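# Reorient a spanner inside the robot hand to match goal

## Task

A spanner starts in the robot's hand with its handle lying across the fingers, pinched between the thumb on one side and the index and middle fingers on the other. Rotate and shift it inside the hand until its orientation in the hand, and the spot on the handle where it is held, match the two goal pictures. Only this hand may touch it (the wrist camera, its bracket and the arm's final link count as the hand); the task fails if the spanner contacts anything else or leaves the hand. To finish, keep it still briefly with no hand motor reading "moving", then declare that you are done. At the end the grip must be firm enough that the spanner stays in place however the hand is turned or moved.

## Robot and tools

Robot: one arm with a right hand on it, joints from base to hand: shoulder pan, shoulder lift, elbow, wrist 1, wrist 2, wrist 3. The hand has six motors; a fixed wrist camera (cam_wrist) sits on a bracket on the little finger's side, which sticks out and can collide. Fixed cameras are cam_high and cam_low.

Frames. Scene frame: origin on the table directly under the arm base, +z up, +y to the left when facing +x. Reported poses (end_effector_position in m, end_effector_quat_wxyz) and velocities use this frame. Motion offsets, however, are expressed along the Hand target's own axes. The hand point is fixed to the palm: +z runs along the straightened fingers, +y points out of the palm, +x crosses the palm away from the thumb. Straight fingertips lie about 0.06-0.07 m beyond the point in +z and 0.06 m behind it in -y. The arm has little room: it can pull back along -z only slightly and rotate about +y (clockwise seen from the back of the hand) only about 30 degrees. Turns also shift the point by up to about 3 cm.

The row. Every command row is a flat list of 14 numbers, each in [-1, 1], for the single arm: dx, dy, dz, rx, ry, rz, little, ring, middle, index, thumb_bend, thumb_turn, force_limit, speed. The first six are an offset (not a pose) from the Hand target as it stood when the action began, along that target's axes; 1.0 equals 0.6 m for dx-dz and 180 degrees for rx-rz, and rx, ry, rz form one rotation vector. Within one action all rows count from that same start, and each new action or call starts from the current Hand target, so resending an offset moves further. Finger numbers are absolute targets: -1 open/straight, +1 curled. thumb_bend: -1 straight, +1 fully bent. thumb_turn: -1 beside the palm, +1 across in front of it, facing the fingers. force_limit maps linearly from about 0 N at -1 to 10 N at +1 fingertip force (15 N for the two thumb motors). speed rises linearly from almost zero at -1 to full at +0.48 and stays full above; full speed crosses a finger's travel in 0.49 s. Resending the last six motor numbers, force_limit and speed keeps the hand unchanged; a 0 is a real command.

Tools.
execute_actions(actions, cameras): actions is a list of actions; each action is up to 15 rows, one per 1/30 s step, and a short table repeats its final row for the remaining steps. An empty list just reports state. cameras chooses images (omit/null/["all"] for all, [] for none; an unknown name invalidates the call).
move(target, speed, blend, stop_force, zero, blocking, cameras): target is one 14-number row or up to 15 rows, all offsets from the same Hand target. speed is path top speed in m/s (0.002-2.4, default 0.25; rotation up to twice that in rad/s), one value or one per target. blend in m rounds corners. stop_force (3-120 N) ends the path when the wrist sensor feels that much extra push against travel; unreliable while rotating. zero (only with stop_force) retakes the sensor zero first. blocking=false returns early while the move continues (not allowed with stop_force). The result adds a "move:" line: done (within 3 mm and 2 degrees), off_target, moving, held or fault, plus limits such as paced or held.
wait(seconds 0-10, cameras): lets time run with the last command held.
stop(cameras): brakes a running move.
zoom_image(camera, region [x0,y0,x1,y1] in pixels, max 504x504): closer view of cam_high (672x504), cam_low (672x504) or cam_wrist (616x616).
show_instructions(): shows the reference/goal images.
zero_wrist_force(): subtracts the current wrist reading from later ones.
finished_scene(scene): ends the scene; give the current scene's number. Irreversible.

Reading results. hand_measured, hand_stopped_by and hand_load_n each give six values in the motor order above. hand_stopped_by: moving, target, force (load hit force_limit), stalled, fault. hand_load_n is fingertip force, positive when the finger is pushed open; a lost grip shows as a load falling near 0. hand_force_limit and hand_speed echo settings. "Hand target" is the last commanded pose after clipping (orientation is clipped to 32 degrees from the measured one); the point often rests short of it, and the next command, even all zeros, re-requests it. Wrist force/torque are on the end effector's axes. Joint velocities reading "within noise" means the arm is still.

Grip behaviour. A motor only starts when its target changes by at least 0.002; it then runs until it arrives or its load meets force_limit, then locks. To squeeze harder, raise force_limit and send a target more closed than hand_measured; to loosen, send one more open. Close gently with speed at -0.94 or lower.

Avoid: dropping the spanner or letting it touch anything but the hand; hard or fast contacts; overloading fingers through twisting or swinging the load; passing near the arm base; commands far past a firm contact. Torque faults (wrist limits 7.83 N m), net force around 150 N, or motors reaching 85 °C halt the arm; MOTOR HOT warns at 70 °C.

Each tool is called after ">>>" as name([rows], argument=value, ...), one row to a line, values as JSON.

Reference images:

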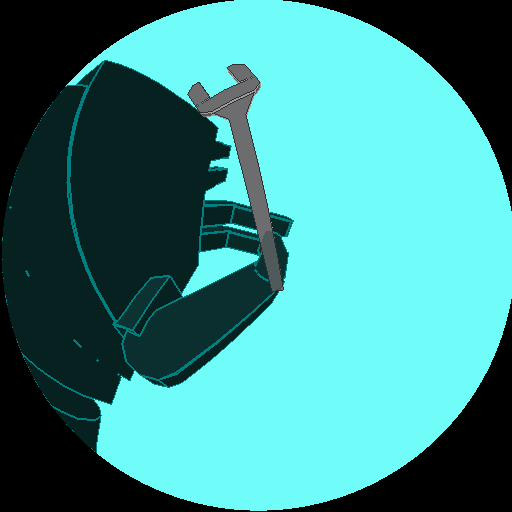

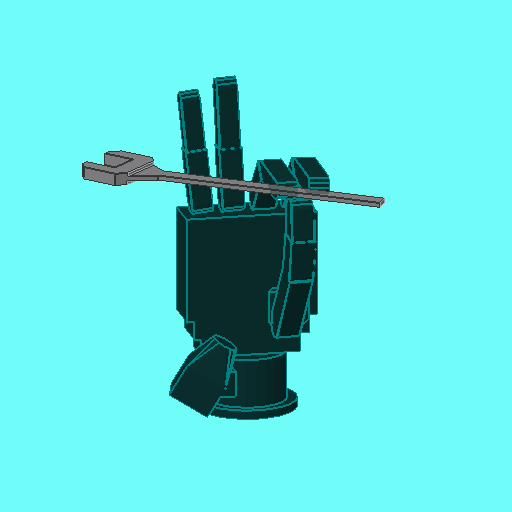

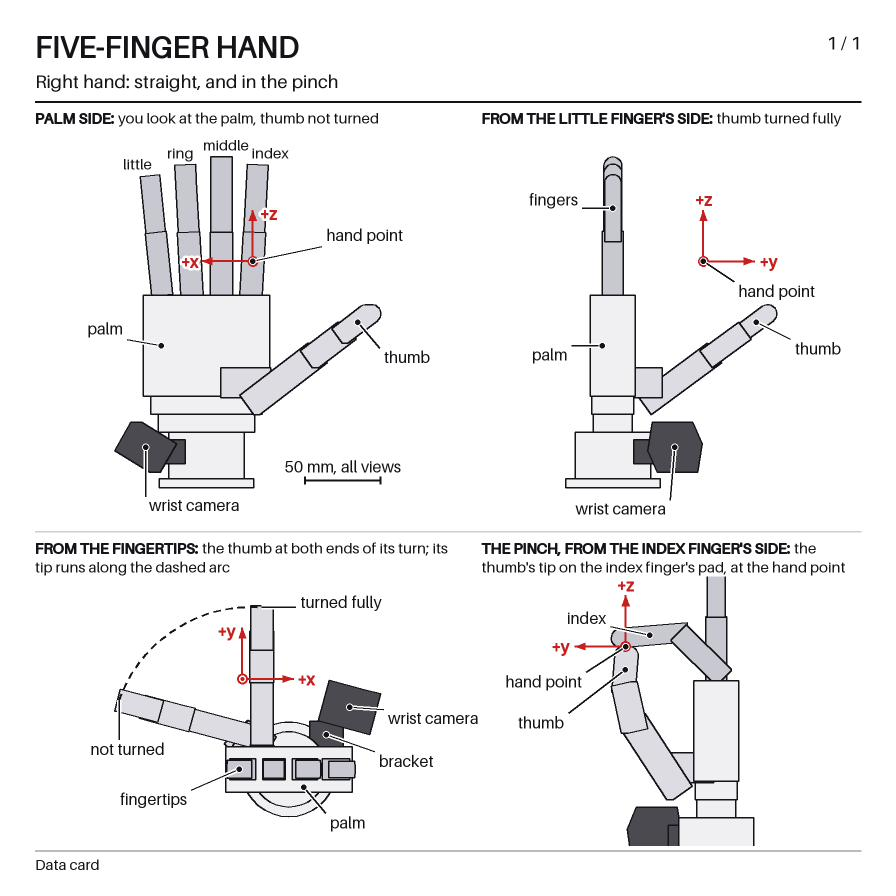

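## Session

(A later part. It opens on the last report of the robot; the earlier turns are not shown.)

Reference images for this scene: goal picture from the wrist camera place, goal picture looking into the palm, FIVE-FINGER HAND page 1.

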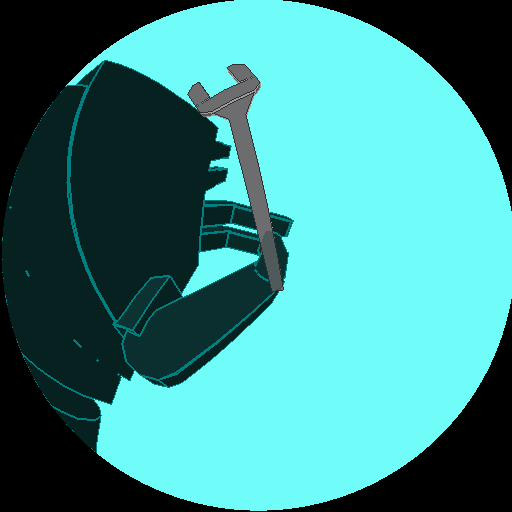

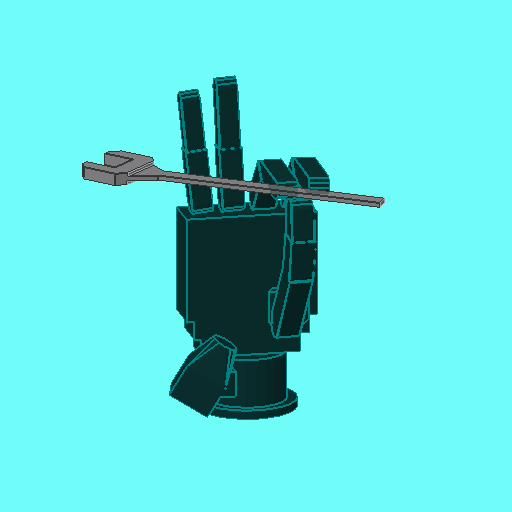

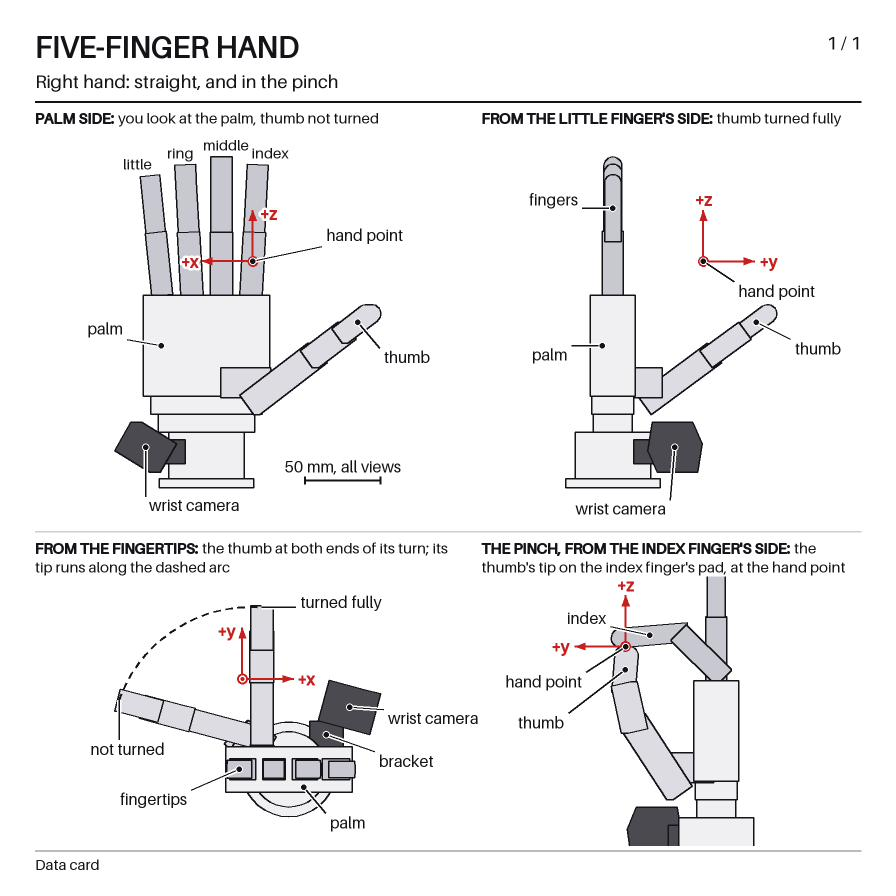

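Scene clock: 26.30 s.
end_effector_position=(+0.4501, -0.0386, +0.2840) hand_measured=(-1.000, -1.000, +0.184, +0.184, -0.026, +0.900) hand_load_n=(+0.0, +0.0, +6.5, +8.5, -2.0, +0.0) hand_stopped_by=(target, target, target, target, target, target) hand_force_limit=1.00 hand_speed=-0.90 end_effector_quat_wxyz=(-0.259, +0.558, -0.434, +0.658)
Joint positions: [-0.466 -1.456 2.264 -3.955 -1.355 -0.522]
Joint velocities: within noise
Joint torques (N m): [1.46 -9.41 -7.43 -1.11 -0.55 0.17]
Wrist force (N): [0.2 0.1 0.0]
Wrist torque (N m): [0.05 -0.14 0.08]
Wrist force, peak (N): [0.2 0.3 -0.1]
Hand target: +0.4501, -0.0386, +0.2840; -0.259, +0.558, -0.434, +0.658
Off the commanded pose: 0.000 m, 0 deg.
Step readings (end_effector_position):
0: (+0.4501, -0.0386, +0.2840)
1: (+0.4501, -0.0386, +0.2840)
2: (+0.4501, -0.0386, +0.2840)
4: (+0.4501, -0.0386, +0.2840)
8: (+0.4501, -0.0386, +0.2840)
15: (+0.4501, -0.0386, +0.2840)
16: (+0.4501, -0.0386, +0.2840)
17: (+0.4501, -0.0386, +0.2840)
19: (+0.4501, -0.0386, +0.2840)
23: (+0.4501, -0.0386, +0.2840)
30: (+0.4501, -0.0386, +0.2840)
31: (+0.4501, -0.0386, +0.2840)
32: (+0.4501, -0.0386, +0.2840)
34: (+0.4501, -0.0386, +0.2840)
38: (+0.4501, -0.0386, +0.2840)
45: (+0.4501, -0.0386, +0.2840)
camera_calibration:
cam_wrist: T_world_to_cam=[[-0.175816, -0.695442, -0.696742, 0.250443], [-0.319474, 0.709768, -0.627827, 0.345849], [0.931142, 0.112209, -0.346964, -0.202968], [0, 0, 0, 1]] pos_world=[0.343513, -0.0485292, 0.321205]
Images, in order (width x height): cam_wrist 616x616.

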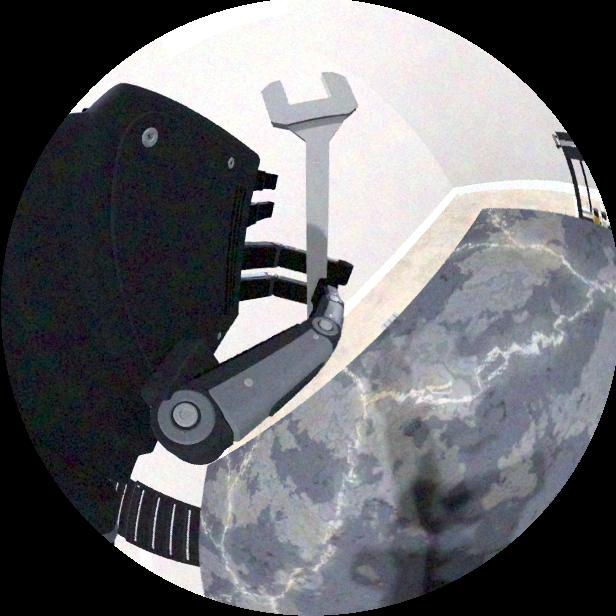

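>>> execute_actions([
  [[0,0,0,0,0,0,-1,-1,0.180,0.180,-0.026,0.9,1,-0.94]],
  [[0,0,0,0,0,0,-1,-1,0.176,0.176,-0.026,0.9,1,-0.94]],
  [[0,0,0,0,0,0,-1,-1,0.174,0.174,-0.026,0.9,1,-0.94]],
], cameras=["cam_wrist"])

>>> zoom_image(camera="cam_wrist", region=[230, 30, 410, 350])

Scene clock: 28.63 s.
end_effector_position=(+0.4501, -0.0386, +0.2840) hand_measured=(-1.000, -1.000, +0.174, +0.174, -0.026, +0.900) hand_load_n=(-0.5, +0.0, +2.5, +3.0, +2.0, +0.0) hand_stopped_by=(target, target, target, target, target, target) hand_force_limit=1.00 hand_speed=-0.94 end_effector_quat_wxyz=(-0.259, +0.558, -0.434, +0.658)
Joint positions: [-0.466 -1.456 2.264 -3.955 -1.355 -0.522]
Joint velocities: within noise
Joint torques (N m): [1.12 -9.23 -7.33 -1.28 -0.51 -0.25]
Wrist force (N): [0.1 0.2 0.0]
Wrist torque (N m): [0.06 -0.14 0.09]
Wrist force, peak (N): [0.3 0.3 0.1]
Hand target: +0.4501, -0.0386, +0.2840; -0.259, +0.558, -0.434, +0.658
Off the commanded pose: 0.000 m, 0 deg.
Step readings (end_effector_position):
0: (+0.4501, -0.0386, +0.2840)
1: (+0.4501, -0.0386, +0.2840)
2: (+0.4501, -0.0386, +0.2840)
4: (+0.4501, -0.0386, +0.2840)
8: (+0.4501, -0.0386, +0.2840)
15: (+0.4501, -0.0386, +0.2840)
16: (+0.4501, -0.0386, +0.2840)
17: (+0.4501, -0.0386, +0.2840)
19: (+0.4501, -0.0386, +0.2840)
23: (+0.4501, -0.0386, +0.2840)
30: (+0.4501, -0.0386, +0.2840)
31: (+0.4501, -0.0386, +0.2840)
32: (+0.4501, -0.0386, +0.2840)
34: (+0.4501, -0.0386, +0.2840)
38: (+0.4501, -0.0386, +0.2840)
45: (+0.4501, -0.0386, +0.2840)
camera_calibration:
cam_wrist: T_world_to_cam=[[-0.175816, -0.695442, -0.696742, 0.250443], [-0.319474, 0.709768, -0.627827, 0.345849], [0.931142, 0.112209, -0.346964, -0.202968], [0, 0, 0, 1]] pos_world=[0.343513, -0.0485292, 0.321205]
Images, in order (width x height): cam_wrist 616x616.

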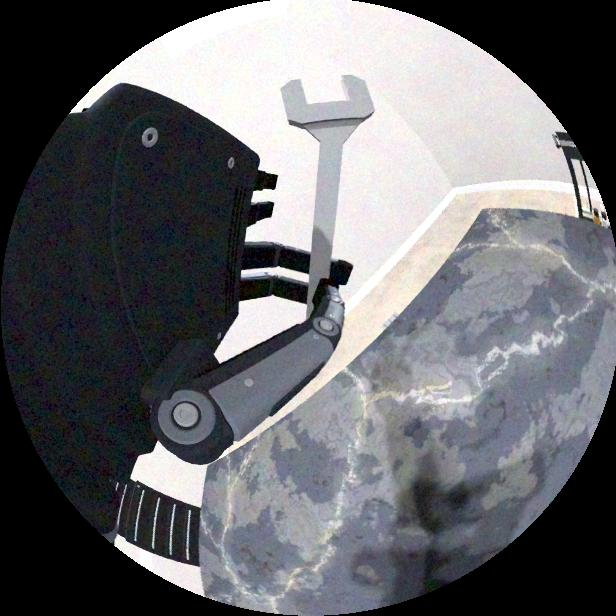

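Scaled by 1.575 from the camera's 616x616 image, which has a finer 880x880 frame.

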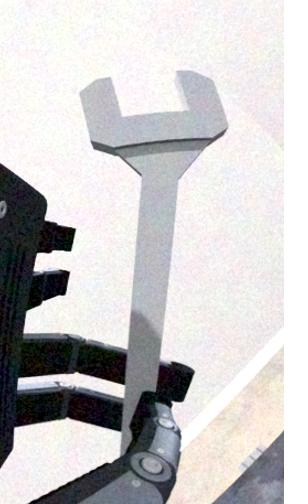

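>>> move([
  [0.0667,0.0115,0,0,0,-0.1944,-1,-1,0.174,0.174,-0.026,0.9,1,-0.94],
  [0.128,-0.0173,0,0,0,-0.3889,-1,-1,0.174,0.174,-0.026,0.9,1,-0.94],
], speed=0.25, blend=0.02, cameras=["cam_wrist"])

>>> zoom_image(camera="cam_wrist", region=[230, 30, 410, 350])

Scene clock: 31.87 s.
end_effector_position=(+0.4329, -0.0969, +0.3320) hand_measured=(-1.000, -1.000, +0.174, +0.174, -0.026, +0.900) hand_load_n=(+0.0, +0.0, +3.0, +3.0, +2.0, +0.0) hand_stopped_by=(target, target, target, target, target, target) hand_force_limit=1.00 hand_speed=-0.94 end_effector_quat_wxyz=(+0.165, +0.706, -0.036, +0.688)
Joint positions: [-0.467 -1.455 2.265 -3.956 -1.354 -1.743]
Joint velocities: within noise
Joint torques (N m): [1.94 -7.96 -7.69 -0.79 -0.76 -0.79]
Wrist force (N): [-0.1 -1.7 -2.0]
Wrist torque (N m): [0.13 -0.15 -0.01]
Wrist force, peak (N): [-0.2 -1.9 -2.2]
Hand target: +0.4329, -0.0969, +0.3321; +0.165, +0.706, -0.036, +0.688
Off the commanded pose: 0.000 m, 0 deg.
move: done
camera_calibration:
cam_wrist: T_world_to_cam=[[-0.229133, -0.870747, 0.435083, -0.12943], [-0.595399, -0.228232, -0.770331, 0.487827], [0.770064, -0.435556, -0.466147, -0.107546], [0, 0, 0, 1]] pos_world=[0.343612, -0.048205, 0.381969]
Images, in order (width x height): cam_wrist 616x616.

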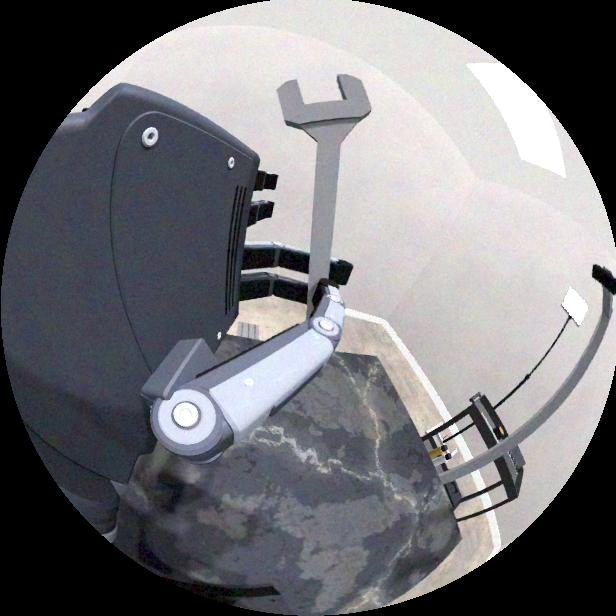

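Scaled by 1.575 from the camera's 616x616 image, which has a finer 880x880 frame.

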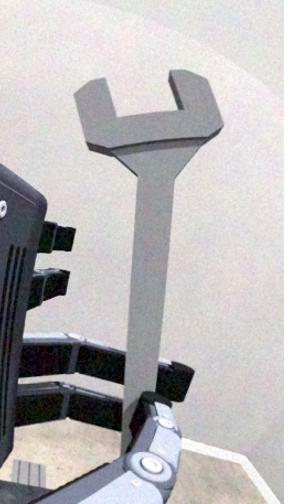

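>>> move(target=[0.0472,0.0125,0,0,0,-0.1389,-1,-1,0.174,0.174,-0.026,0.9,1,-0.94], speed=0.2, cameras=["cam_wrist"])

>>> zoom_image(camera="cam_wrist", region=[230, 30, 410, 350])

Scene clock: 33.67 s.
end_effector_position=(+0.4322, -0.0990, +0.3613) hand_measured=(-1.000, -1.000, +0.174, +0.174, -0.026, +0.900) hand_load_n=(+0.0, +0.0, +3.0, +3.0, +0.5, +0.0) hand_stopped_by=(target, target, target, target, target, target) hand_force_limit=1.00 hand_speed=-0.94 end_effector_quat_wxyz=(+0.310, +0.697, +0.118, +0.636)
Joint positions: [-0.467 -1.455 2.265 -3.956 -1.354 -2.18]
Joint velocities: within noise
Joint torques (N m): [1.24 -7.55 -7.08 -1.16 -0.53 -0.55]
Wrist force (N): [-0.4 -3.0 -3.3]
Wrist torque (N m): [0.11 -0.03 -0.16]
Wrist force, peak (N): [-0.5 -3.1 -3.4]
Hand target: +0.4322, -0.0990, +0.3613; +0.310, +0.697, +0.118, +0.636
Off the commanded pose: 0.000 m, 0 deg.
move: done
camera_calibration:
cam_wrist: T_world_to_cam=[[-0.153814, -0.613355, 0.774685, -0.27382], [-0.677253, -0.505445, -0.534653, 0.432304], [0.719493, -0.606895, -0.337652, -0.135768], [0, 0, 0, 1]] pos_world=[0.348346, -0.0318406, 0.397414]
Images, in order (width x height): cam_wrist 616x616.

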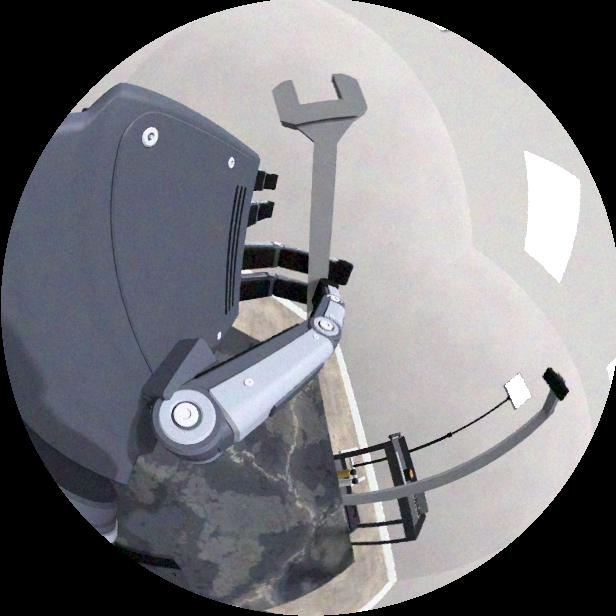

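Scaled by 1.575 from the camera's 616x616 image, which has a finer 880x880 frame.

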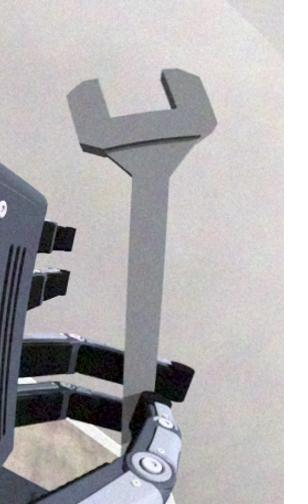

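>>> move(target=[-0.0598,-0.085,0,0,0,0.3056,-1,-1,0.174,0.174,-0.026,0.9,1,-0.94], speed=0.25, cameras=[])

>>> execute_actions([
  [[0,0,0,0,0,0,-1,-1,0.171,0.171,-0.014,0.9,1,-0.9]],
  [[0,0,0,0,0,0,-1,-1,0.168,0.168,-0.002,0.9,1,-0.9]],
  [[0,0,0,0,0,0,-1,-1,0.165,0.165,0.010,0.9,1,-0.9]],
  [[0,0,0,0,0,0,-1,-1,0.162,0.162,0.022,0.9,1,-0.9]],
  [[0,0,0,0,0,0,-1,-1,0.159,0.159,0.034,0.9,1,-0.9]],
], cameras=["cam_wrist"])

>>> zoom_image(camera="cam_wrist", region=[230, 30, 410, 350])

Scene clock: 36.83 s.
end_effector_position=(+0.4381, -0.0793, +0.3024) hand_measured=(-1.000, -1.000, +0.174, +0.174, -0.026, +0.900) hand_load_n=(+0.0, +0.0, +3.0, +3.5, +1.0, +0.0) hand_stopped_by=(target, target, target, target, target, target) hand_force_limit=1.00 hand_speed=-0.94 end_effector_quat_wxyz=(-0.018, +0.672, -0.217, +0.707)
Joint positions: [-0.466 -1.456 2.264 -3.955 -1.355 -1.22]
Joint velocities: within noise
Joint torques (N m): [1.96 -5.29 -7.52 -0.87 -0.75 0.65]
Wrist force (N): [0.2 -0.7 -1.3]
Wrist torque (N m): [0.14 -0.22 0.11]
Wrist force, peak (N): [-0.6 -3.0 -3.4]
Hand target: +0.4381, -0.0792, +0.3024; -0.019, +0.672, -0.217, +0.707
Off the commanded pose: 0.000 m, 0 deg.
move: done
No camera images: "cameras" was empty.

Scene clock: 39.53 s.
end_effector_position=(+0.4381, -0.0792, +0.3024) hand_measured=(-1.000, -1.000, +0.158, +0.158, +0.032, +0.900) hand_load_n=(+0.0, +0.0, +1.0, +1.5, +2.0, +0.0) hand_stopped_by=(target, target, target, target, target, target) hand_force_limit=1.00 hand_speed=-0.90 end_effector_quat_wxyz=(-0.019, +0.672, -0.217, +0.707)
Joint positions: [-0.466 -1.456 2.264 -3.955 -1.355 -1.22]
Joint velocities: within noise
Joint torques (N m): [1.51 -4.71 -7.35 -1.07 -0.54 0.88]
Wrist force (N): [0.1 -0.7 -1.3]
Wrist torque (N m): [0.14 -0.21 0.11]
Wrist force, peak (N): [0.3 -0.6 -1.4]
Hand target: +0.4381, -0.0792, +0.3024; -0.019, +0.672, -0.217, +0.707
Off the commanded pose: 0.000 m, 0 deg.
Step readings (end_effector_position):
0: (+0.4381, -0.0793, +0.3024)
1: (+0.4381, -0.0793, +0.3024)
2: (+0.4381, -0.0793, +0.3024)
4: (+0.4381, -0.0792, +0.3024)
8: (+0.4381, -0.0792, +0.3024)
15: (+0.4381, -0.0792, +0.3024)
16: (+0.4381, -0.0792, +0.3024)
17: (+0.4381, -0.0792, +0.3024)
19: (+0.4381, -0.0792, +0.3024)
23: (+0.4381, -0.0792, +0.3024)
30: (+0.4381, -0.0792, +0.3024)
31: (+0.4381, -0.0792, +0.3024)
32: (+0.4381, -0.0792, +0.3024)
34: (+0.4381, -0.0792, +0.3024)
38: (+0.4381, -0.0792, +0.3024)
45: (+0.4381, -0.0792, +0.3024)
46: (+0.4381, -0.0792, +0.3024)
47: (+0.4381, -0.0792, +0.3024)
49: (+0.4381, -0.0792, +0.3024)
53: (+0.4381, -0.0792, +0.3024)
60: (+0.4381, -0.0792, +0.3024)
61: (+0.4381, -0.0792, +0.3024)
62: (+0.4381, -0.0792, +0.3024)
64: (+0.4381, -0.0792, +0.3024)
68: (+0.4381, -0.0792, +0.3024)
75: (+0.4381, -0.0792, +0.3024)
camera_calibration:
cam_wrist: T_world_to_cam=[[-0.25577, -0.963968, -0.0731228, 0.0580163], [-0.472009, 0.190532, -0.860759, 0.478629], [0.843676, -0.185641, -0.503734, -0.118725], [0, 0, 0, 1]] pos_world=[0.340921, -0.0573084, 0.356421]
Images, in order (width x height): cam_wrist 616x616.

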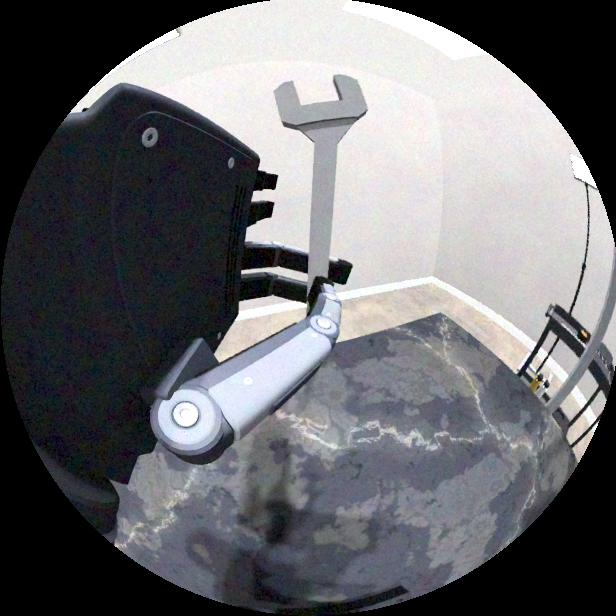

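Scaled by 1.575 from the camera's 616x616 image, which has a finer 880x880 frame.

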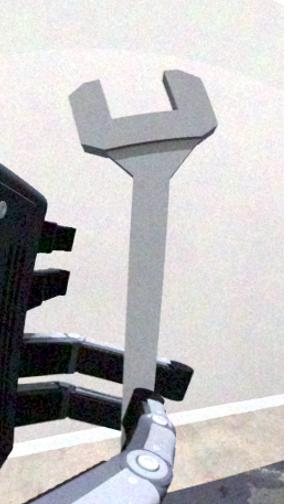

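>>> execute_actions([
  [[0,0,0,0,0,0,-1,-1,0.161,0.161,0.022,0.9,1,-0.9]],
  [[0,0,0,0,0,0,-1,-1,0.164,0.164,0.010,0.9,1,-0.9]],
  [[0,0,0,0,0,0,-1,-1,0.167,0.167,-0.002,0.9,1,-0.9]],
  [[0,0,0,0,0,0,-1,-1,0.170,0.170,-0.014,0.9,1,-0.9]],
  [[0,0,0,0,0,0,-1,-1,0.174,0.174,-0.026,0.9,1,-0.9]],
], cameras=["cam_wrist"])

>>> zoom_image(camera="cam_wrist", region=[230, 30, 410, 350])

Scene clock: 42.50 s.
end_effector_position=(+0.4381, -0.0792, +0.3024) hand_measured=(-1.000, -1.000, +0.172, +0.172, -0.022, +0.900) hand_load_n=(+0.0, +0.0, +4.0, +4.0, -3.5, +0.0) hand_stopped_by=(target, target, target, target, target, target) hand_force_limit=1.00 hand_speed=-0.90 end_effector_quat_wxyz=(-0.019, +0.672, -0.217, +0.707)
Joint positions: [-0.466 -1.456 2.264 -3.955 -1.355 -1.22]
Joint velocities: within noise
Joint torques (N m): [1.13 -5.08 -6.66 -1.51 -0.29 0.82]
Wrist force (N): [0.1 -0.7 -1.1]
Wrist torque (N m): [0.13 -0.21 0.11]
Wrist force, peak (N): [0.3 -0.8 -1.3]
Hand target: +0.4381, -0.0792, +0.3024; -0.019, +0.672, -0.217, +0.707
Off the commanded pose: 0.000 m, 0 deg.
Step readings (end_effector_position):
0: (+0.4381, -0.0792, +0.3024)
1: (+0.4381, -0.0792, +0.3024)
2: (+0.4381, -0.0792, +0.3024)
4: (+0.4381, -0.0792, +0.3024)
8: (+0.4381, -0.0792, +0.3024)
15: (+0.4381, -0.0792, +0.3024)
16: (+0.4381, -0.0792, +0.3024)
17: (+0.4381, -0.0792, +0.3024)
19: (+0.4381, -0.0792, +0.3024)
23: (+0.4381, -0.0792, +0.3024)
30: (+0.4381, -0.0792, +0.3024)
31: (+0.4381, -0.0792, +0.3024)
32: (+0.4381, -0.0792, +0.3024)
34: (+0.4381, -0.0792, +0.3024)
38: (+0.4381, -0.0792, +0.3024)
45: (+0.4381, -0.0792, +0.3024)
46: (+0.4381, -0.0792, +0.3024)
47: (+0.4381, -0.0792, +0.3024)
49: (+0.4381, -0.0792, +0.3024)
53: (+0.4381, -0.0792, +0.3024)
60: (+0.4381, -0.0792, +0.3024)
61: (+0.4381, -0.0792, +0.3024)
62: (+0.4381, -0.0792, +0.3024)
64: (+0.4381, -0.0792, +0.3024)
68: (+0.4381, -0.0792, +0.3024)
75: (+0.4381, -0.0792, +0.3024)
camera_calibration:
cam_wrist: T_world_to_cam=[[-0.25577, -0.963968, -0.0731228, 0.0580163], [-0.472009, 0.190532, -0.860759, 0.478629], [0.843676, -0.185641, -0.503734, -0.118725], [0, 0, 0, 1]] pos_world=[0.340921, -0.0573084, 0.356421]
Images, in order (width x height): cam_wrist 616x616.

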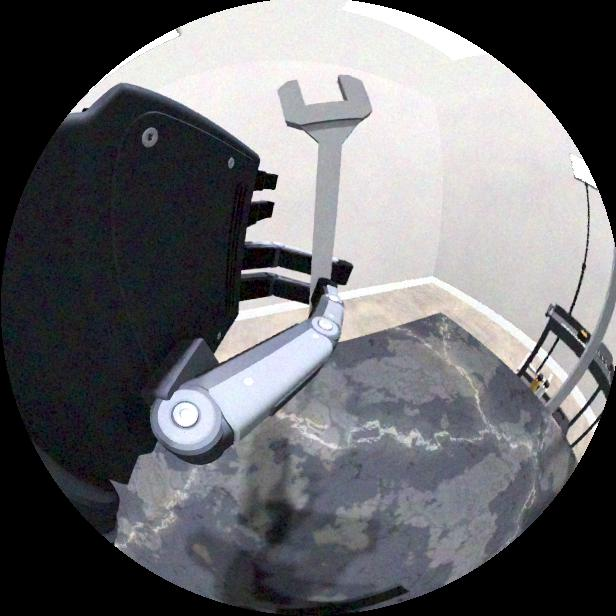

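Scaled by 1.575 from the camera's 616x616 image, which has a finer 880x880 frame.

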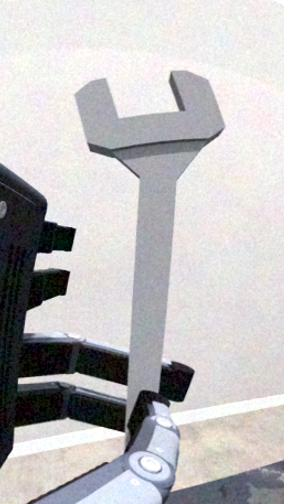

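>>> execute_actions([
  [[0,0,0,0,0,0,-1,-1,0.169,0.169,-0.014,0.9,1,-0.9]],
  [[0,0,0,0,0,0,-1,-1,0.166,0.166,-0.002,0.9,1,-0.9]],
  [[0,0,0,0,0,0,-1,-1,0.163,0.163,0.010,0.9,1,-0.9]],
  [[0,0,0,0,0,0,-1,-1,0.160,0.160,0.022,0.9,1,-0.9]],
  [[0,0,0,0,0,0,-1,-1,0.157,0.157,0.036,0.9,1,-0.9]],
  [[0,0,0,0,0,0,-1,-1,0.160,0.160,0.024,0.9,1,-0.9]],
  [[0,0,0,0,0,0,-1,-1,0.163,0.163,0.012,0.9,1,-0.9]],
  [[0,0,0,0,0,0,-1,-1,0.166,0.166,0.0,0.9,1,-0.9]],
  [[0,0,0,0,0,0,-1,-1,0.170,0.170,-0.014,0.9,1,-0.9]],
  [[0,0,0,0,0,0,-1,-1,0.174,0.174,-0.028,0.9,1,-0.9]],
], cameras=["cam_wrist"])

>>> zoom_image(camera="cam_wrist", region=[230, 30, 410, 350])

Scene clock: 48.03 s.
end_effector_position=(+0.4381, -0.0792, +0.3024) hand_measured=(-1.000, -1.000, +0.172, +0.172, -0.024, +0.900) hand_load_n=(+0.0, +0.0, +4.0, +4.0, -3.5, +0.0) hand_stopped_by=(target, target, target, target, target, target) hand_force_limit=1.00 hand_speed=-0.90 end_effector_quat_wxyz=(-0.019, +0.672, -0.217, +0.707)
Joint positions: [-0.466 -1.456 2.264 -3.955 -1.355 -1.22]
Joint velocities: within noise
Joint torques (N m): [1.22 -6.88 -5.77 -1.87 0.09 0.55]
Wrist force (N): [0.2 -0.6 -1.2]
Wrist torque (N m): [0.15 -0.23 0.12]
Wrist force, peak (N): [0.3 -0.6 -1.4]
Hand target: +0.4381, -0.0792, +0.3024; -0.019, +0.672, -0.217, +0.707
Off the commanded pose: 0.000 m, 0 deg.
Step readings (end_effector_position):
0: (+0.4381, -0.0792, +0.3024)
1: (+0.4381, -0.0792, +0.3024)
2: (+0.4381, -0.0792, +0.3024)
4: (+0.4381, -0.0792, +0.3024)
8: (+0.4381, -0.0792, +0.3024)
15: (+0.4381, -0.0792, +0.3024)
16: (+0.4381, -0.0792, +0.3024)
17: (+0.4381, -0.0792, +0.3024)
19: (+0.4381, -0.0792, +0.3024)
23: (+0.4381, -0.0792, +0.3024)
30: (+0.4381, -0.0792, +0.3024)
31: (+0.4381, -0.0792, +0.3024)
32: (+0.4381, -0.0792, +0.3024)
34: (+0.4381, -0.0792, +0.3024)
38: (+0.4381, -0.0792, +0.3024)
45: (+0.4381, -0.0792, +0.3024)
46: (+0.4381, -0.0792, +0.3024)
47: (+0.4381, -0.0792, +0.3024)
49: (+0.4381, -0.0792, +0.3024)
53: (+0.4381, -0.0792, +0.3024)
60: (+0.4381, -0.0792, +0.3024)
61: (+0.4381, -0.0792, +0.3024)
62: (+0.4381, -0.0792, +0.3024)
64: (+0.4381, -0.0792, +0.3024)
68: (+0.4381, -0.0792, +0.3024)
75: (+0.4381, -0.0792, +0.3024)
76: (+0.4381, -0.0792, +0.3024)
77: (+0.4381, -0.0792, +0.3024)
79: (+0.4381, -0.0792, +0.3024)
83: (+0.4381, -0.0792, +0.3024)
90: (+0.4381, -0.0792, +0.3024)
91: (+0.4381, -0.0792, +0.3024)
92: (+0.4381, -0.0792, +0.3024)
94: (+0.4381, -0.0792, +0.3024)
98: (+0.4381, -0.0792, +0.3024)
105: (+0.4381, -0.0792, +0.3024)
106: (+0.4381, -0.0792, +0.3024)
107: (+0.4381, -0.0792, +0.3024)
109: (+0.4381, -0.0792, +0.3024)
113: (+0.4381, -0.0792, +0.3024)
120: (+0.4381, -0.0792, +0.3024)
121: (+0.4381, -0.0792, +0.3024)
122: (+0.4381, -0.0792, +0.3024)
124: (+0.4381, -0.0792, +0.3024)
128: (+0.4381, -0.0792, +0.3024)
135: (+0.4381, -0.0792, +0.3024)
136: (+0.4381, -0.0792, +0.3024)
137: (+0.4381, -0.0792, +0.3024)
139: (+0.4381, -0.0792, +0.3024)
143: (+0.4381, -0.0792, +0.3024)
150: (+0.4381, -0.0792, +0.3024)
camera_calibration:
cam_wrist: T_world_to_cam=[[-0.255763, -0.96397, -0.0731275, 0.0580158], [-0.471936, 0.190517, -0.860802, 0.478619], [0.843719, -0.18565, -0.503659, -0.118766], [0, 0, 0, 1]] pos_world=[0.340921, -0.0573085, 0.356421]
Images, in order (width x height): cam_wrist 616x616.

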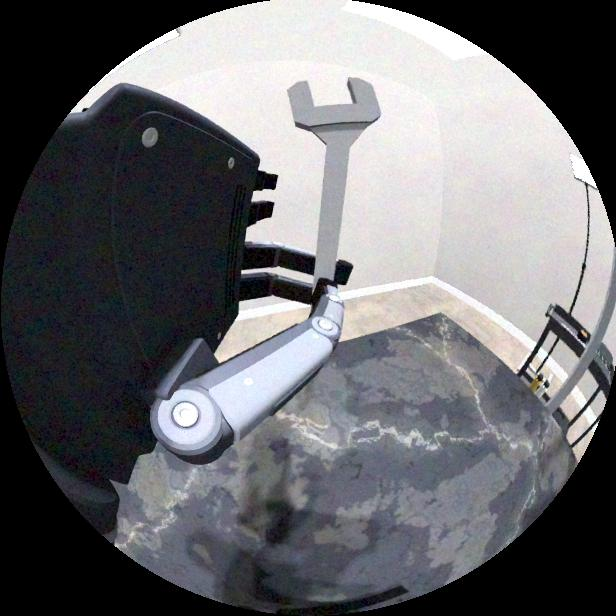

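Scaled by 1.575 from the camera's 616x616 image, which has a finer 880x880 frame.

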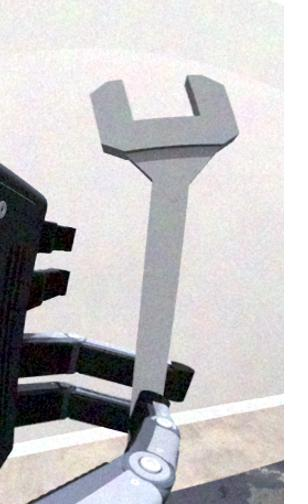

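>>> execute_actions([
  [[0,0,0,0,0,0,-1,-1,0.169,0.169,-0.014,0.9,1,-0.9]],
  [[0,0,0,0,0,0,-1,-1,0.166,0.166,-0.002,0.9,1,-0.9]],
  [[0,0,0,0,0,0,-1,-1,0.163,0.163,0.010,0.9,1,-0.9]],
  [[0,0,0,0,0,0,-1,-1,0.160,0.160,0.022,0.9,1,-0.9]],
  [[0,0,0,0,0,0,-1,-1,0.157,0.157,0.036,0.9,1,-0.9]],
  [[0,0,0,0,0,0,-1,-1,0.160,0.160,0.024,0.9,1,-0.9]],
  [[0,0,0,0,0,0,-1,-1,0.163,0.163,0.012,0.9,1,-0.9]],
  [[0,0,0,0,0,0,-1,-1,0.166,0.166,0.0,0.9,1,-0.9]],
  [[0,0,0,0,0,0,-1,-1,0.170,0.170,-0.014,0.9,1,-0.9]],
  [[0,0,0,0,0,0,-1,-1,0.174,0.174,-0.028,0.9,1,-0.9]],
], cameras=["cam_wrist"])

>>> zoom_image(camera="cam_wrist", region=[230, 30, 410, 350])

Scene clock: 53.63 s.
end_effector_position=(+0.4381, -0.0792, +0.3024) hand_measured=(-1.000, -1.000, +0.172, +0.172, -0.026, +0.900) hand_load_n=(+0.0, +0.0, +4.0, +4.0, -2.0, +0.5) hand_stopped_by=(target, target, target, target, target, target) hand_force_limit=1.00 hand_speed=-0.90 end_effector_quat_wxyz=(-0.019, +0.672, -0.217, +0.707)
Joint positions: [-0.466 -1.456 2.264 -3.955 -1.355 -1.22]
Joint velocities: within noise
Joint torques (N m): [0.3 -8.32 -5.34 -1.89 0.4 0.42]
Wrist force (N): [0.4 -0.6 -1.2]
Wrist torque (N m): [0.15 -0.25 0.14]
Wrist force, peak (N): [0.3 -0.7 -1.4]
Hand target: +0.4381, -0.0792, +0.3024; -0.019, +0.672, -0.217, +0.707
Off the commanded pose: 0.000 m, 0 deg.
Step readings (end_effector_position):
0: (+0.4381, -0.0792, +0.3024)
1: (+0.4381, -0.0792, +0.3024)
2: (+0.4381, -0.0792, +0.3024)
4: (+0.4381, -0.0792, +0.3024)
8: (+0.4381, -0.0792, +0.3024)
15: (+0.4381, -0.0792, +0.3024)
16: (+0.4381, -0.0792, +0.3024)
17: (+0.4381, -0.0792, +0.3024)
19: (+0.4381, -0.0792, +0.3024)
23: (+0.4381, -0.0792, +0.3024)
30: (+0.4381, -0.0792, +0.3024)
31: (+0.4381, -0.0792, +0.3024)
32: (+0.4381, -0.0792, +0.3024)
34: (+0.4381, -0.0792, +0.3024)
38: (+0.4381, -0.0792, +0.3024)
45: (+0.4381, -0.0792, +0.3024)
46: (+0.4381, -0.0792, +0.3024)
47: (+0.4381, -0.0792, +0.3024)
49: (+0.4381, -0.0792, +0.3024)
53: (+0.4381, -0.0792, +0.3024)
60: (+0.4381, -0.0792, +0.3024)
61: (+0.4381, -0.0792, +0.3024)
62: (+0.4381, -0.0792, +0.3024)
64: (+0.4381, -0.0792, +0.3024)
68: (+0.4381, -0.0792, +0.3024)
75: (+0.4381, -0.0792, +0.3024)
76: (+0.4381, -0.0792, +0.3024)
77: (+0.4381, -0.0792, +0.3024)
79: (+0.4381, -0.0792, +0.3024)
83: (+0.4381, -0.0792, +0.3024)
90: (+0.4381, -0.0792, +0.3024)
91: (+0.4381, -0.0792, +0.3024)
92: (+0.4381, -0.0792, +0.3024)
94: (+0.4381, -0.0792, +0.3024)
98: (+0.4381, -0.0792, +0.3024)
105: (+0.4381, -0.0792, +0.3024)
106: (+0.4381, -0.0792, +0.3024)
107: (+0.4381, -0.0792, +0.3024)
109: (+0.4381, -0.0792, +0.3024)
113: (+0.4381, -0.0792, +0.3024)
120: (+0.4381, -0.0792, +0.3024)
121: (+0.4381, -0.0792, +0.3024)
122: (+0.4381, -0.0792, +0.3024)
124: (+0.4381, -0.0792, +0.3024)
128: (+0.4381, -0.0792, +0.3024)
135: (+0.4381, -0.0792, +0.3024)
136: (+0.4381, -0.0792, +0.3024)
137: (+0.4381, -0.0792, +0.3024)
139: (+0.4381, -0.0792, +0.3024)
143: (+0.4381, -0.0792, +0.3024)
150: (+0.4381, -0.0792, +0.3024)
camera_calibration:
cam_wrist: T_world_to_cam=[[-0.25577, -0.963968, -0.0731228, 0.0580163], [-0.472009, 0.190532, -0.860759, 0.478629], [0.843676, -0.185641, -0.503734, -0.118725], [0, 0, 0, 1]] pos_world=[0.340921, -0.0573084, 0.356421]
Images, in order (width x height): cam_wrist 616x616.

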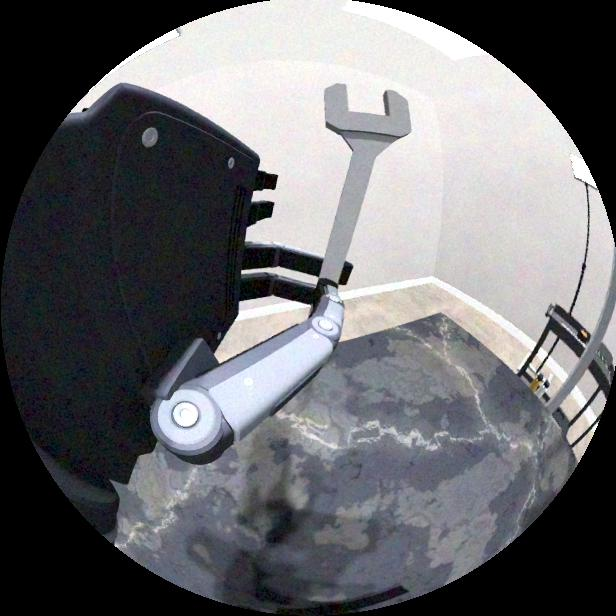

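Scaled by 1.575 from the camera's 616x616 image, which has a finer 880x880 frame.

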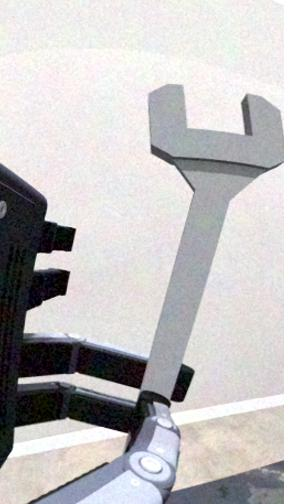

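>>> execute_actions([
  [[0,0,0,0,0,0,-1,-1,0.182,0.182,-0.028,0.9,1,-0.94]],
], cameras=[])

>>> move([
  [0.1125,-0.0053,0,0,0,-0.3333,-1,-1,0.182,0.182,-0.028,0.9,1,-0.94],
  [0.1642,-0.1053,0,0,0,-0.6667,-1,-1,0.182,0.182,-0.028,0.9,1,-0.94],
  [0.1198,-0.1895,0,0,0,-0.9444,-1,-1,0.182,0.182,-0.028,0.9,1,-0.94],
], speed=0.35, blend=0.02, cameras=["cam_wrist"])

>>> zoom_image(camera="cam_wrist", region=[230, 30, 410, 350])

Scene clock: 54.80 s.
end_effector_position=(+0.4381, -0.0792, +0.3024) hand_measured=(-1.000, -1.000, +0.180, +0.180, -0.026, +0.900) hand_load_n=(+0.0, +0.0, +7.0, +6.5, -2.0, +0.0) hand_stopped_by=(target, target, target, target, target, target) hand_force_limit=1.00 hand_speed=-0.94 end_effector_quat_wxyz=(-0.019, +0.672, -0.217, +0.707)
Joint positions: [-0.466 -1.456 2.264 -3.955 -1.355 -1.22]
Joint velocities: within noise
Joint torques (N m): [-0.06 -8.59 -5.51 -1.92 0.43 0.45]
Wrist force (N): [0.2 -0.6 -1.2]
Wrist torque (N m): [0.14 -0.22 0.13]
Wrist force, peak (N): [0.3 -0.8 -1.3]
Hand target: +0.4381, -0.0792, +0.3024; -0.019, +0.672, -0.217, +0.707
Off the commanded pose: 0.000 m, 0 deg.
Step readings (end_effector_position):
0: (+0.4381, -0.0792, +0.3024)
1: (+0.4381, -0.0792, +0.3024)
2: (+0.4381, -0.0792, +0.3024)
4: (+0.4381, -0.0792, +0.3024)
8: (+0.4381, -0.0792, +0.3024)
15: (+0.4381, -0.0792, +0.3024)
No camera images: "cameras" was empty.

Scene clock: 59.57 s.
end_effector_position=(+0.4615, +0.0008, +0.4080) hand_measured=(-1.000, -1.000, +0.180, +0.180, -0.026, +0.900) hand_load_n=(+0.0, +0.0, +7.0, +6.5, -2.0, -0.5) hand_stopped_by=(target, target, target, target, target, target) hand_force_limit=1.00 hand_speed=-0.94 end_effector_quat_wxyz=(+0.703, +0.275, +0.651, +0.080)
Joint positions: [-0.468 -1.457 2.265 -3.955 -1.353 -4.187]
Joint velocities: within noise
Joint torques (N m): [-1.19 -4.96 -5.07 -2.08 0.52 -0.65]
Wrist force (N): [-2.2 -3.6 -3.3]
Wrist torque (N m): [0.00 0.64 -0.77]
Wrist force, peak (N): [-2.0 -4.7 -4.5]
Hand target: +0.4615, +0.0008, +0.4080; +0.703, +0.275, +0.651, +0.080
Off the commanded pose: 0.000 m, 0 deg.
move: done
camera_calibration:
cam_wrist: T_world_to_cam=[[0.298935, 0.922121, 0.245625, -0.238625], [-0.544345, -0.0466347, 0.837564, -0.0941491], [0.78379, -0.384082, 0.488011, -0.447267], [0, 0, 0, 1]] pos_world=[0.370647, 0.0438637, 0.355739]
Images, in order (width x height): cam_wrist 616x616.

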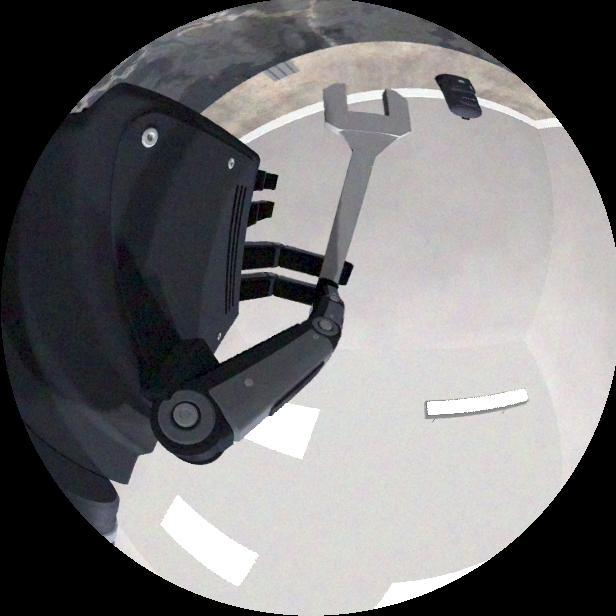

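Scaled by 1.575 from the camera's 616x616 image, which has a finer 880x880 frame.

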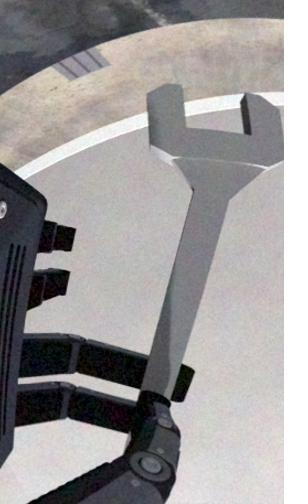

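>>> execute_actions([
  [[0,0,0,0,0,0,-1,-1,0.175,0.175,-0.028,0.9,1,-0.94]],
  [[0,0,0,0,0,0,-1,-1,0.175,0.175,-0.028,0.74,1,-0.8]],
  [[0,0,0,0,0,0,-1,-1,0.175,0.175,-0.028,0.9,1,-0.8]],
], cameras=["cam_wrist"])

>>> zoom_image(camera="cam_wrist", region=[230, 30, 410, 350])

Scene clock: 61.50 s.
end_effector_position=(+0.4615, +0.0008, +0.4080) hand_measured=(-1.000, -1.000, +0.174, +0.174, -0.026, +0.900) hand_load_n=(+0.0, +0.0, +3.5, +3.0, +1.5, +1.5) hand_stopped_by=(target, target, target, target, target, target) hand_force_limit=1.00 hand_speed=-0.80 end_effector_quat_wxyz=(+0.703, +0.275, +0.651, +0.080)
Joint positions: [-0.468 -1.457 2.265 -3.955 -1.353 -4.187]
Joint velocities: within noise
Joint torques (N m): [-1.75 -5.03 -5.41 -1.73 0.51 -0.72]
Wrist force (N): [-2.2 -3.8 -3.3]
Wrist torque (N m): [-0.03 0.64 -0.77]
Wrist force, peak (N): [-2.3 -3.8 -3.5]
Hand target: +0.4615, +0.0008, +0.4080; +0.703, +0.275, +0.651, +0.080
Off the commanded pose: 0.000 m, 0 deg.
Step readings (end_effector_position):
0: (+0.4615, +0.0008, +0.4080)
1: (+0.4615, +0.0008, +0.4080)
2: (+0.4615, +0.0008, +0.4080)
4: (+0.4615, +0.0008, +0.4080)
8: (+0.4615, +0.0008, +0.4080)
15: (+0.4615, +0.0008, +0.4080)
16: (+0.4615, +0.0008, +0.4080)
17: (+0.4615, +0.0008, +0.4080)
19: (+0.4615, +0.0008, +0.4080)
23: (+0.4615, +0.0008, +0.4080)
30: (+0.4615, +0.0008, +0.4080)
31: (+0.4615, +0.0008, +0.4080)
32: (+0.4615, +0.0008, +0.4080)
34: (+0.4615, +0.0008, +0.4080)
38: (+0.4615, +0.0008, +0.4080)
45: (+0.4615, +0.0008, +0.4080)
camera_calibration:
cam_wrist: T_world_to_cam=[[0.298915, 0.922215, 0.245294, -0.238481], [-0.544212, -0.0464111, 0.837663, -0.0941581], [0.78389, -0.383882, 0.488008, -0.447262], [0, 0, 0, 1]] pos_world=[0.370647, 0.0438649, 0.355638]
Images, in order (width x height): cam_wrist 616x616.

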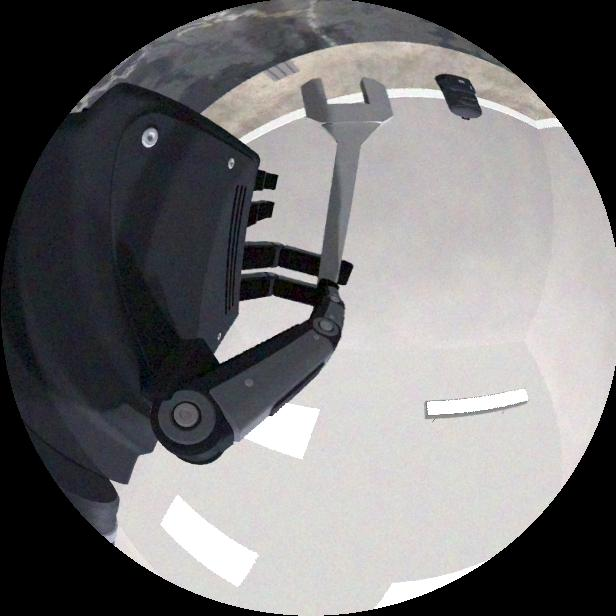

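Scaled by 1.575 from the camera's 616x616 image, which has a finer 880x880 frame.

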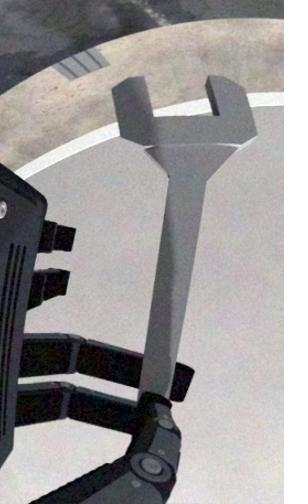

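>>> execute_actions([
  [[0,0,0,0,0,0,-1,-1,0.175,0.175,-0.028,0.76,1,-0.8]],
  [[0,0,0,0,0,0,-1,-1,0.175,0.175,-0.028,0.9,1,-0.8]],
], cameras=["cam_wrist"])

>>> zoom_image(camera="cam_wrist", region=[230, 30, 410, 350])

Scene clock: 62.87 s.
end_effector_position=(+0.4615, +0.0008, +0.4080) hand_measured=(-1.000, -1.000, +0.174, +0.174, -0.026, +0.900) hand_load_n=(+0.0, +0.0, +3.0, +3.0, +1.5, +1.5) hand_stopped_by=(target, target, target, target, target, target) hand_force_limit=1.00 hand_speed=-0.80 end_effector_quat_wxyz=(+0.703, +0.275, +0.651, +0.080)
Joint positions: [-0.468 -1.457 2.265 -3.955 -1.353 -4.187]
Joint velocities: within noise
Joint torques (N m): [-1.49 -5.06 -5.51 -1.17 0.47 -0.55]
Wrist force (N): [-2.3 -3.6 -3.2]
Wrist torque (N m): [-0.02 0.65 -0.77]
Wrist force, peak (N): [-2.2 -3.9 -3.3]
Hand target: +0.4615, +0.0008, +0.4080; +0.703, +0.275, +0.651, +0.080
Off the commanded pose: 0.000 m, 0 deg.
Step readings (end_effector_position):
0: (+0.4615, +0.0008, +0.4080)
1: (+0.4615, +0.0008, +0.4080)
2: (+0.4615, +0.0008, +0.4080)
4: (+0.4615, +0.0008, +0.4080)
8: (+0.4615, +0.0008, +0.4080)
15: (+0.4615, +0.0008, +0.4080)
16: (+0.4615, +0.0008, +0.4080)
17: (+0.4615, +0.0008, +0.4080)
19: (+0.4615, +0.0008, +0.4080)
23: (+0.4615, +0.0008, +0.4080)
30: (+0.4615, +0.0008, +0.4080)
camera_calibration:
cam_wrist: T_world_to_cam=[[0.298915, 0.922215, 0.245294, -0.238481], [-0.544212, -0.0464111, 0.837663, -0.0941581], [0.78389, -0.383882, 0.488008, -0.447262], [0, 0, 0, 1]] pos_world=[0.370647, 0.0438649, 0.355638]
Images, in order (width x height): cam_wrist 616x616.

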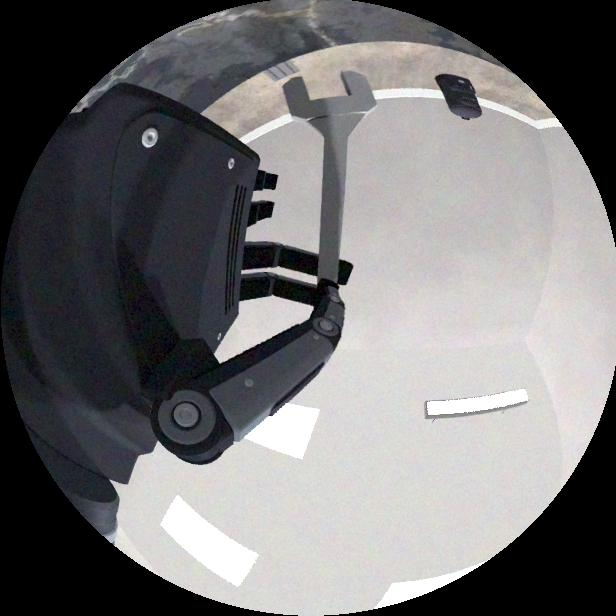

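Scaled by 1.575 from the camera's 616x616 image, which has a finer 880x880 frame.

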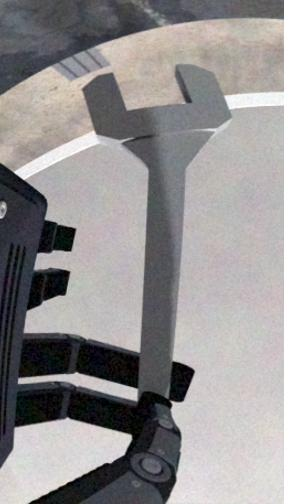

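>>> move(target=[-0.031,-0.0237,0,0,0,0.1111,-1,-1,0.175,0.175,-0.028,0.9,1,-0.8], speed=0.2, cameras=["cam_wrist"])

>>> zoom_image(camera="cam_wrist", region=[230, 30, 410, 350])

>>> move(target=[-0.031,-0.0237,0,0,0,0.1111,-1,-1,0.175,0.175,-0.028,0.9,1,-0.8], speed=0.2, cameras=["cam_wrist"])

>>> zoom_image(camera="cam_wrist", region=[230, 30, 410, 350])

Scene clock: 64.50 s.
end_effector_position=(+0.4554, -0.0198, +0.4173) hand_measured=(-1.000, -1.000, +0.174, +0.174, -0.026, +0.900) hand_load_n=(+0.0, +0.0, +3.5, +3.0, +1.5, +2.0) hand_stopped_by=(target, target, target, target, target, target) hand_force_limit=1.00 hand_speed=-0.80 end_effector_quat_wxyz=(+0.679, +0.384, +0.593, +0.201)
Joint positions: [-0.468 -1.457 2.265 -3.955 -1.353 -3.838]
Joint velocities: within noise
Joint torques (N m): [-0.05 -5.95 -5.53 -2.16 -0.14 0.68]
Wrist force (N): [-2.4 -4.2 -3.6]
Wrist torque (N m): [-0.02 0.63 -0.77]
Wrist force, peak (N): [-2.4 -4.3 -3.7]
Hand target: +0.4554, -0.0199, +0.4172; +0.678, +0.384, +0.593, +0.201
Off the commanded pose: 0.000 m, 0 deg.
move: done
camera_calibration:
cam_wrist: T_world_to_cam=[[0.258304, 0.785948, 0.561751, -0.336218], [-0.621658, -0.30987, 0.71939, -0.0267817], [0.739473, -0.535039, 0.40855, -0.404542], [0, 0, 0, 1]] pos_world=[0.369345, 0.0395053, 0.373413]
Images, in order (width x height): cam_wrist 616x616.

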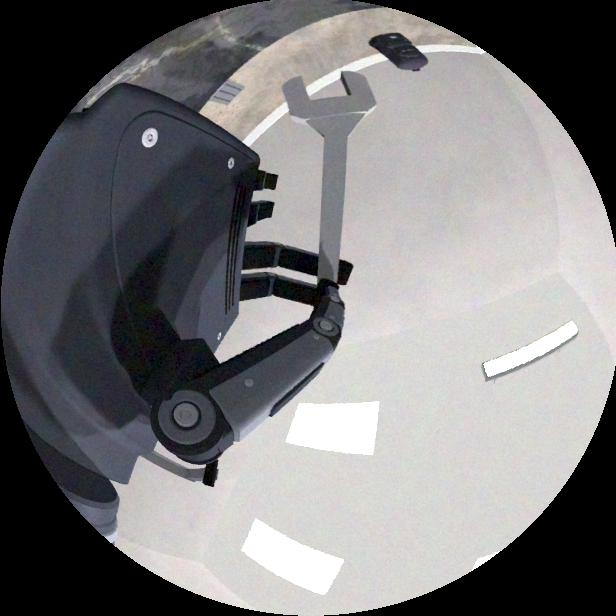

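Scaled by 1.575 from the camera's 616x616 image, which has a finer 880x880 frame.

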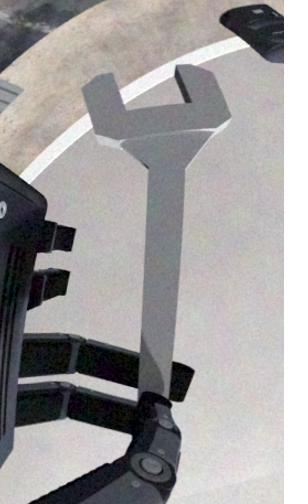

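Scene clock: 65.87 s.
end_effector_position=(+0.4488, -0.0423, +0.4186) hand_measured=(-1.000, -1.000, +0.174, +0.174, -0.026, +0.900) hand_load_n=(+0.0, +0.0, +3.5, +3.0, +1.0, +0.5) hand_stopped_by=(target, target, target, target, target, target) hand_force_limit=1.00 hand_speed=-0.80 end_effector_quat_wxyz=(+0.633, +0.481, +0.518, +0.316)
Joint positions: [-0.468 -1.456 2.265 -3.956 -1.353 -3.489]
Joint velocities: within noise
Joint torques (N m): [1.49 -5.75 -6.04 -2.1 -0.6 0.62]
Wrist force (N): [-2.0 -4.7 -4.0]
Wrist torque (N m): [-0.03 0.51 -0.70]
Wrist force, peak (N): [-2.3 -4.7 -4.1]
Hand target: +0.4488, -0.0423, +0.4185; +0.633, +0.481, +0.518, +0.316
Off the commanded pose: 0.000 m, 0 deg.
move: done
camera_calibration:
cam_wrist: T_world_to_cam=[[0.189675, 0.553991, 0.810628, -0.400809], [-0.682874, -0.518793, 0.514331, 0.0656652], [0.705483, -0.651113, 0.279904, -0.347974], [0, 0, 0, 1]] pos_world=[0.366354, 0.0295413, 0.388533]
Images, in order (width x height): cam_wrist 616x616.

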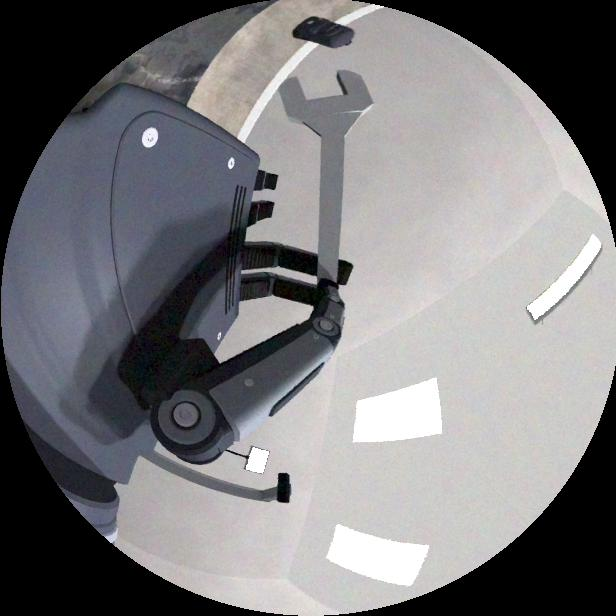

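Scaled by 1.575 from the camera's 616x616 image, which has a finer 880x880 frame.

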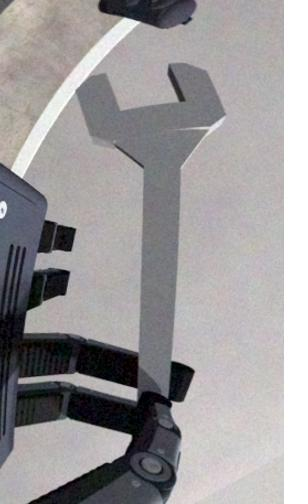

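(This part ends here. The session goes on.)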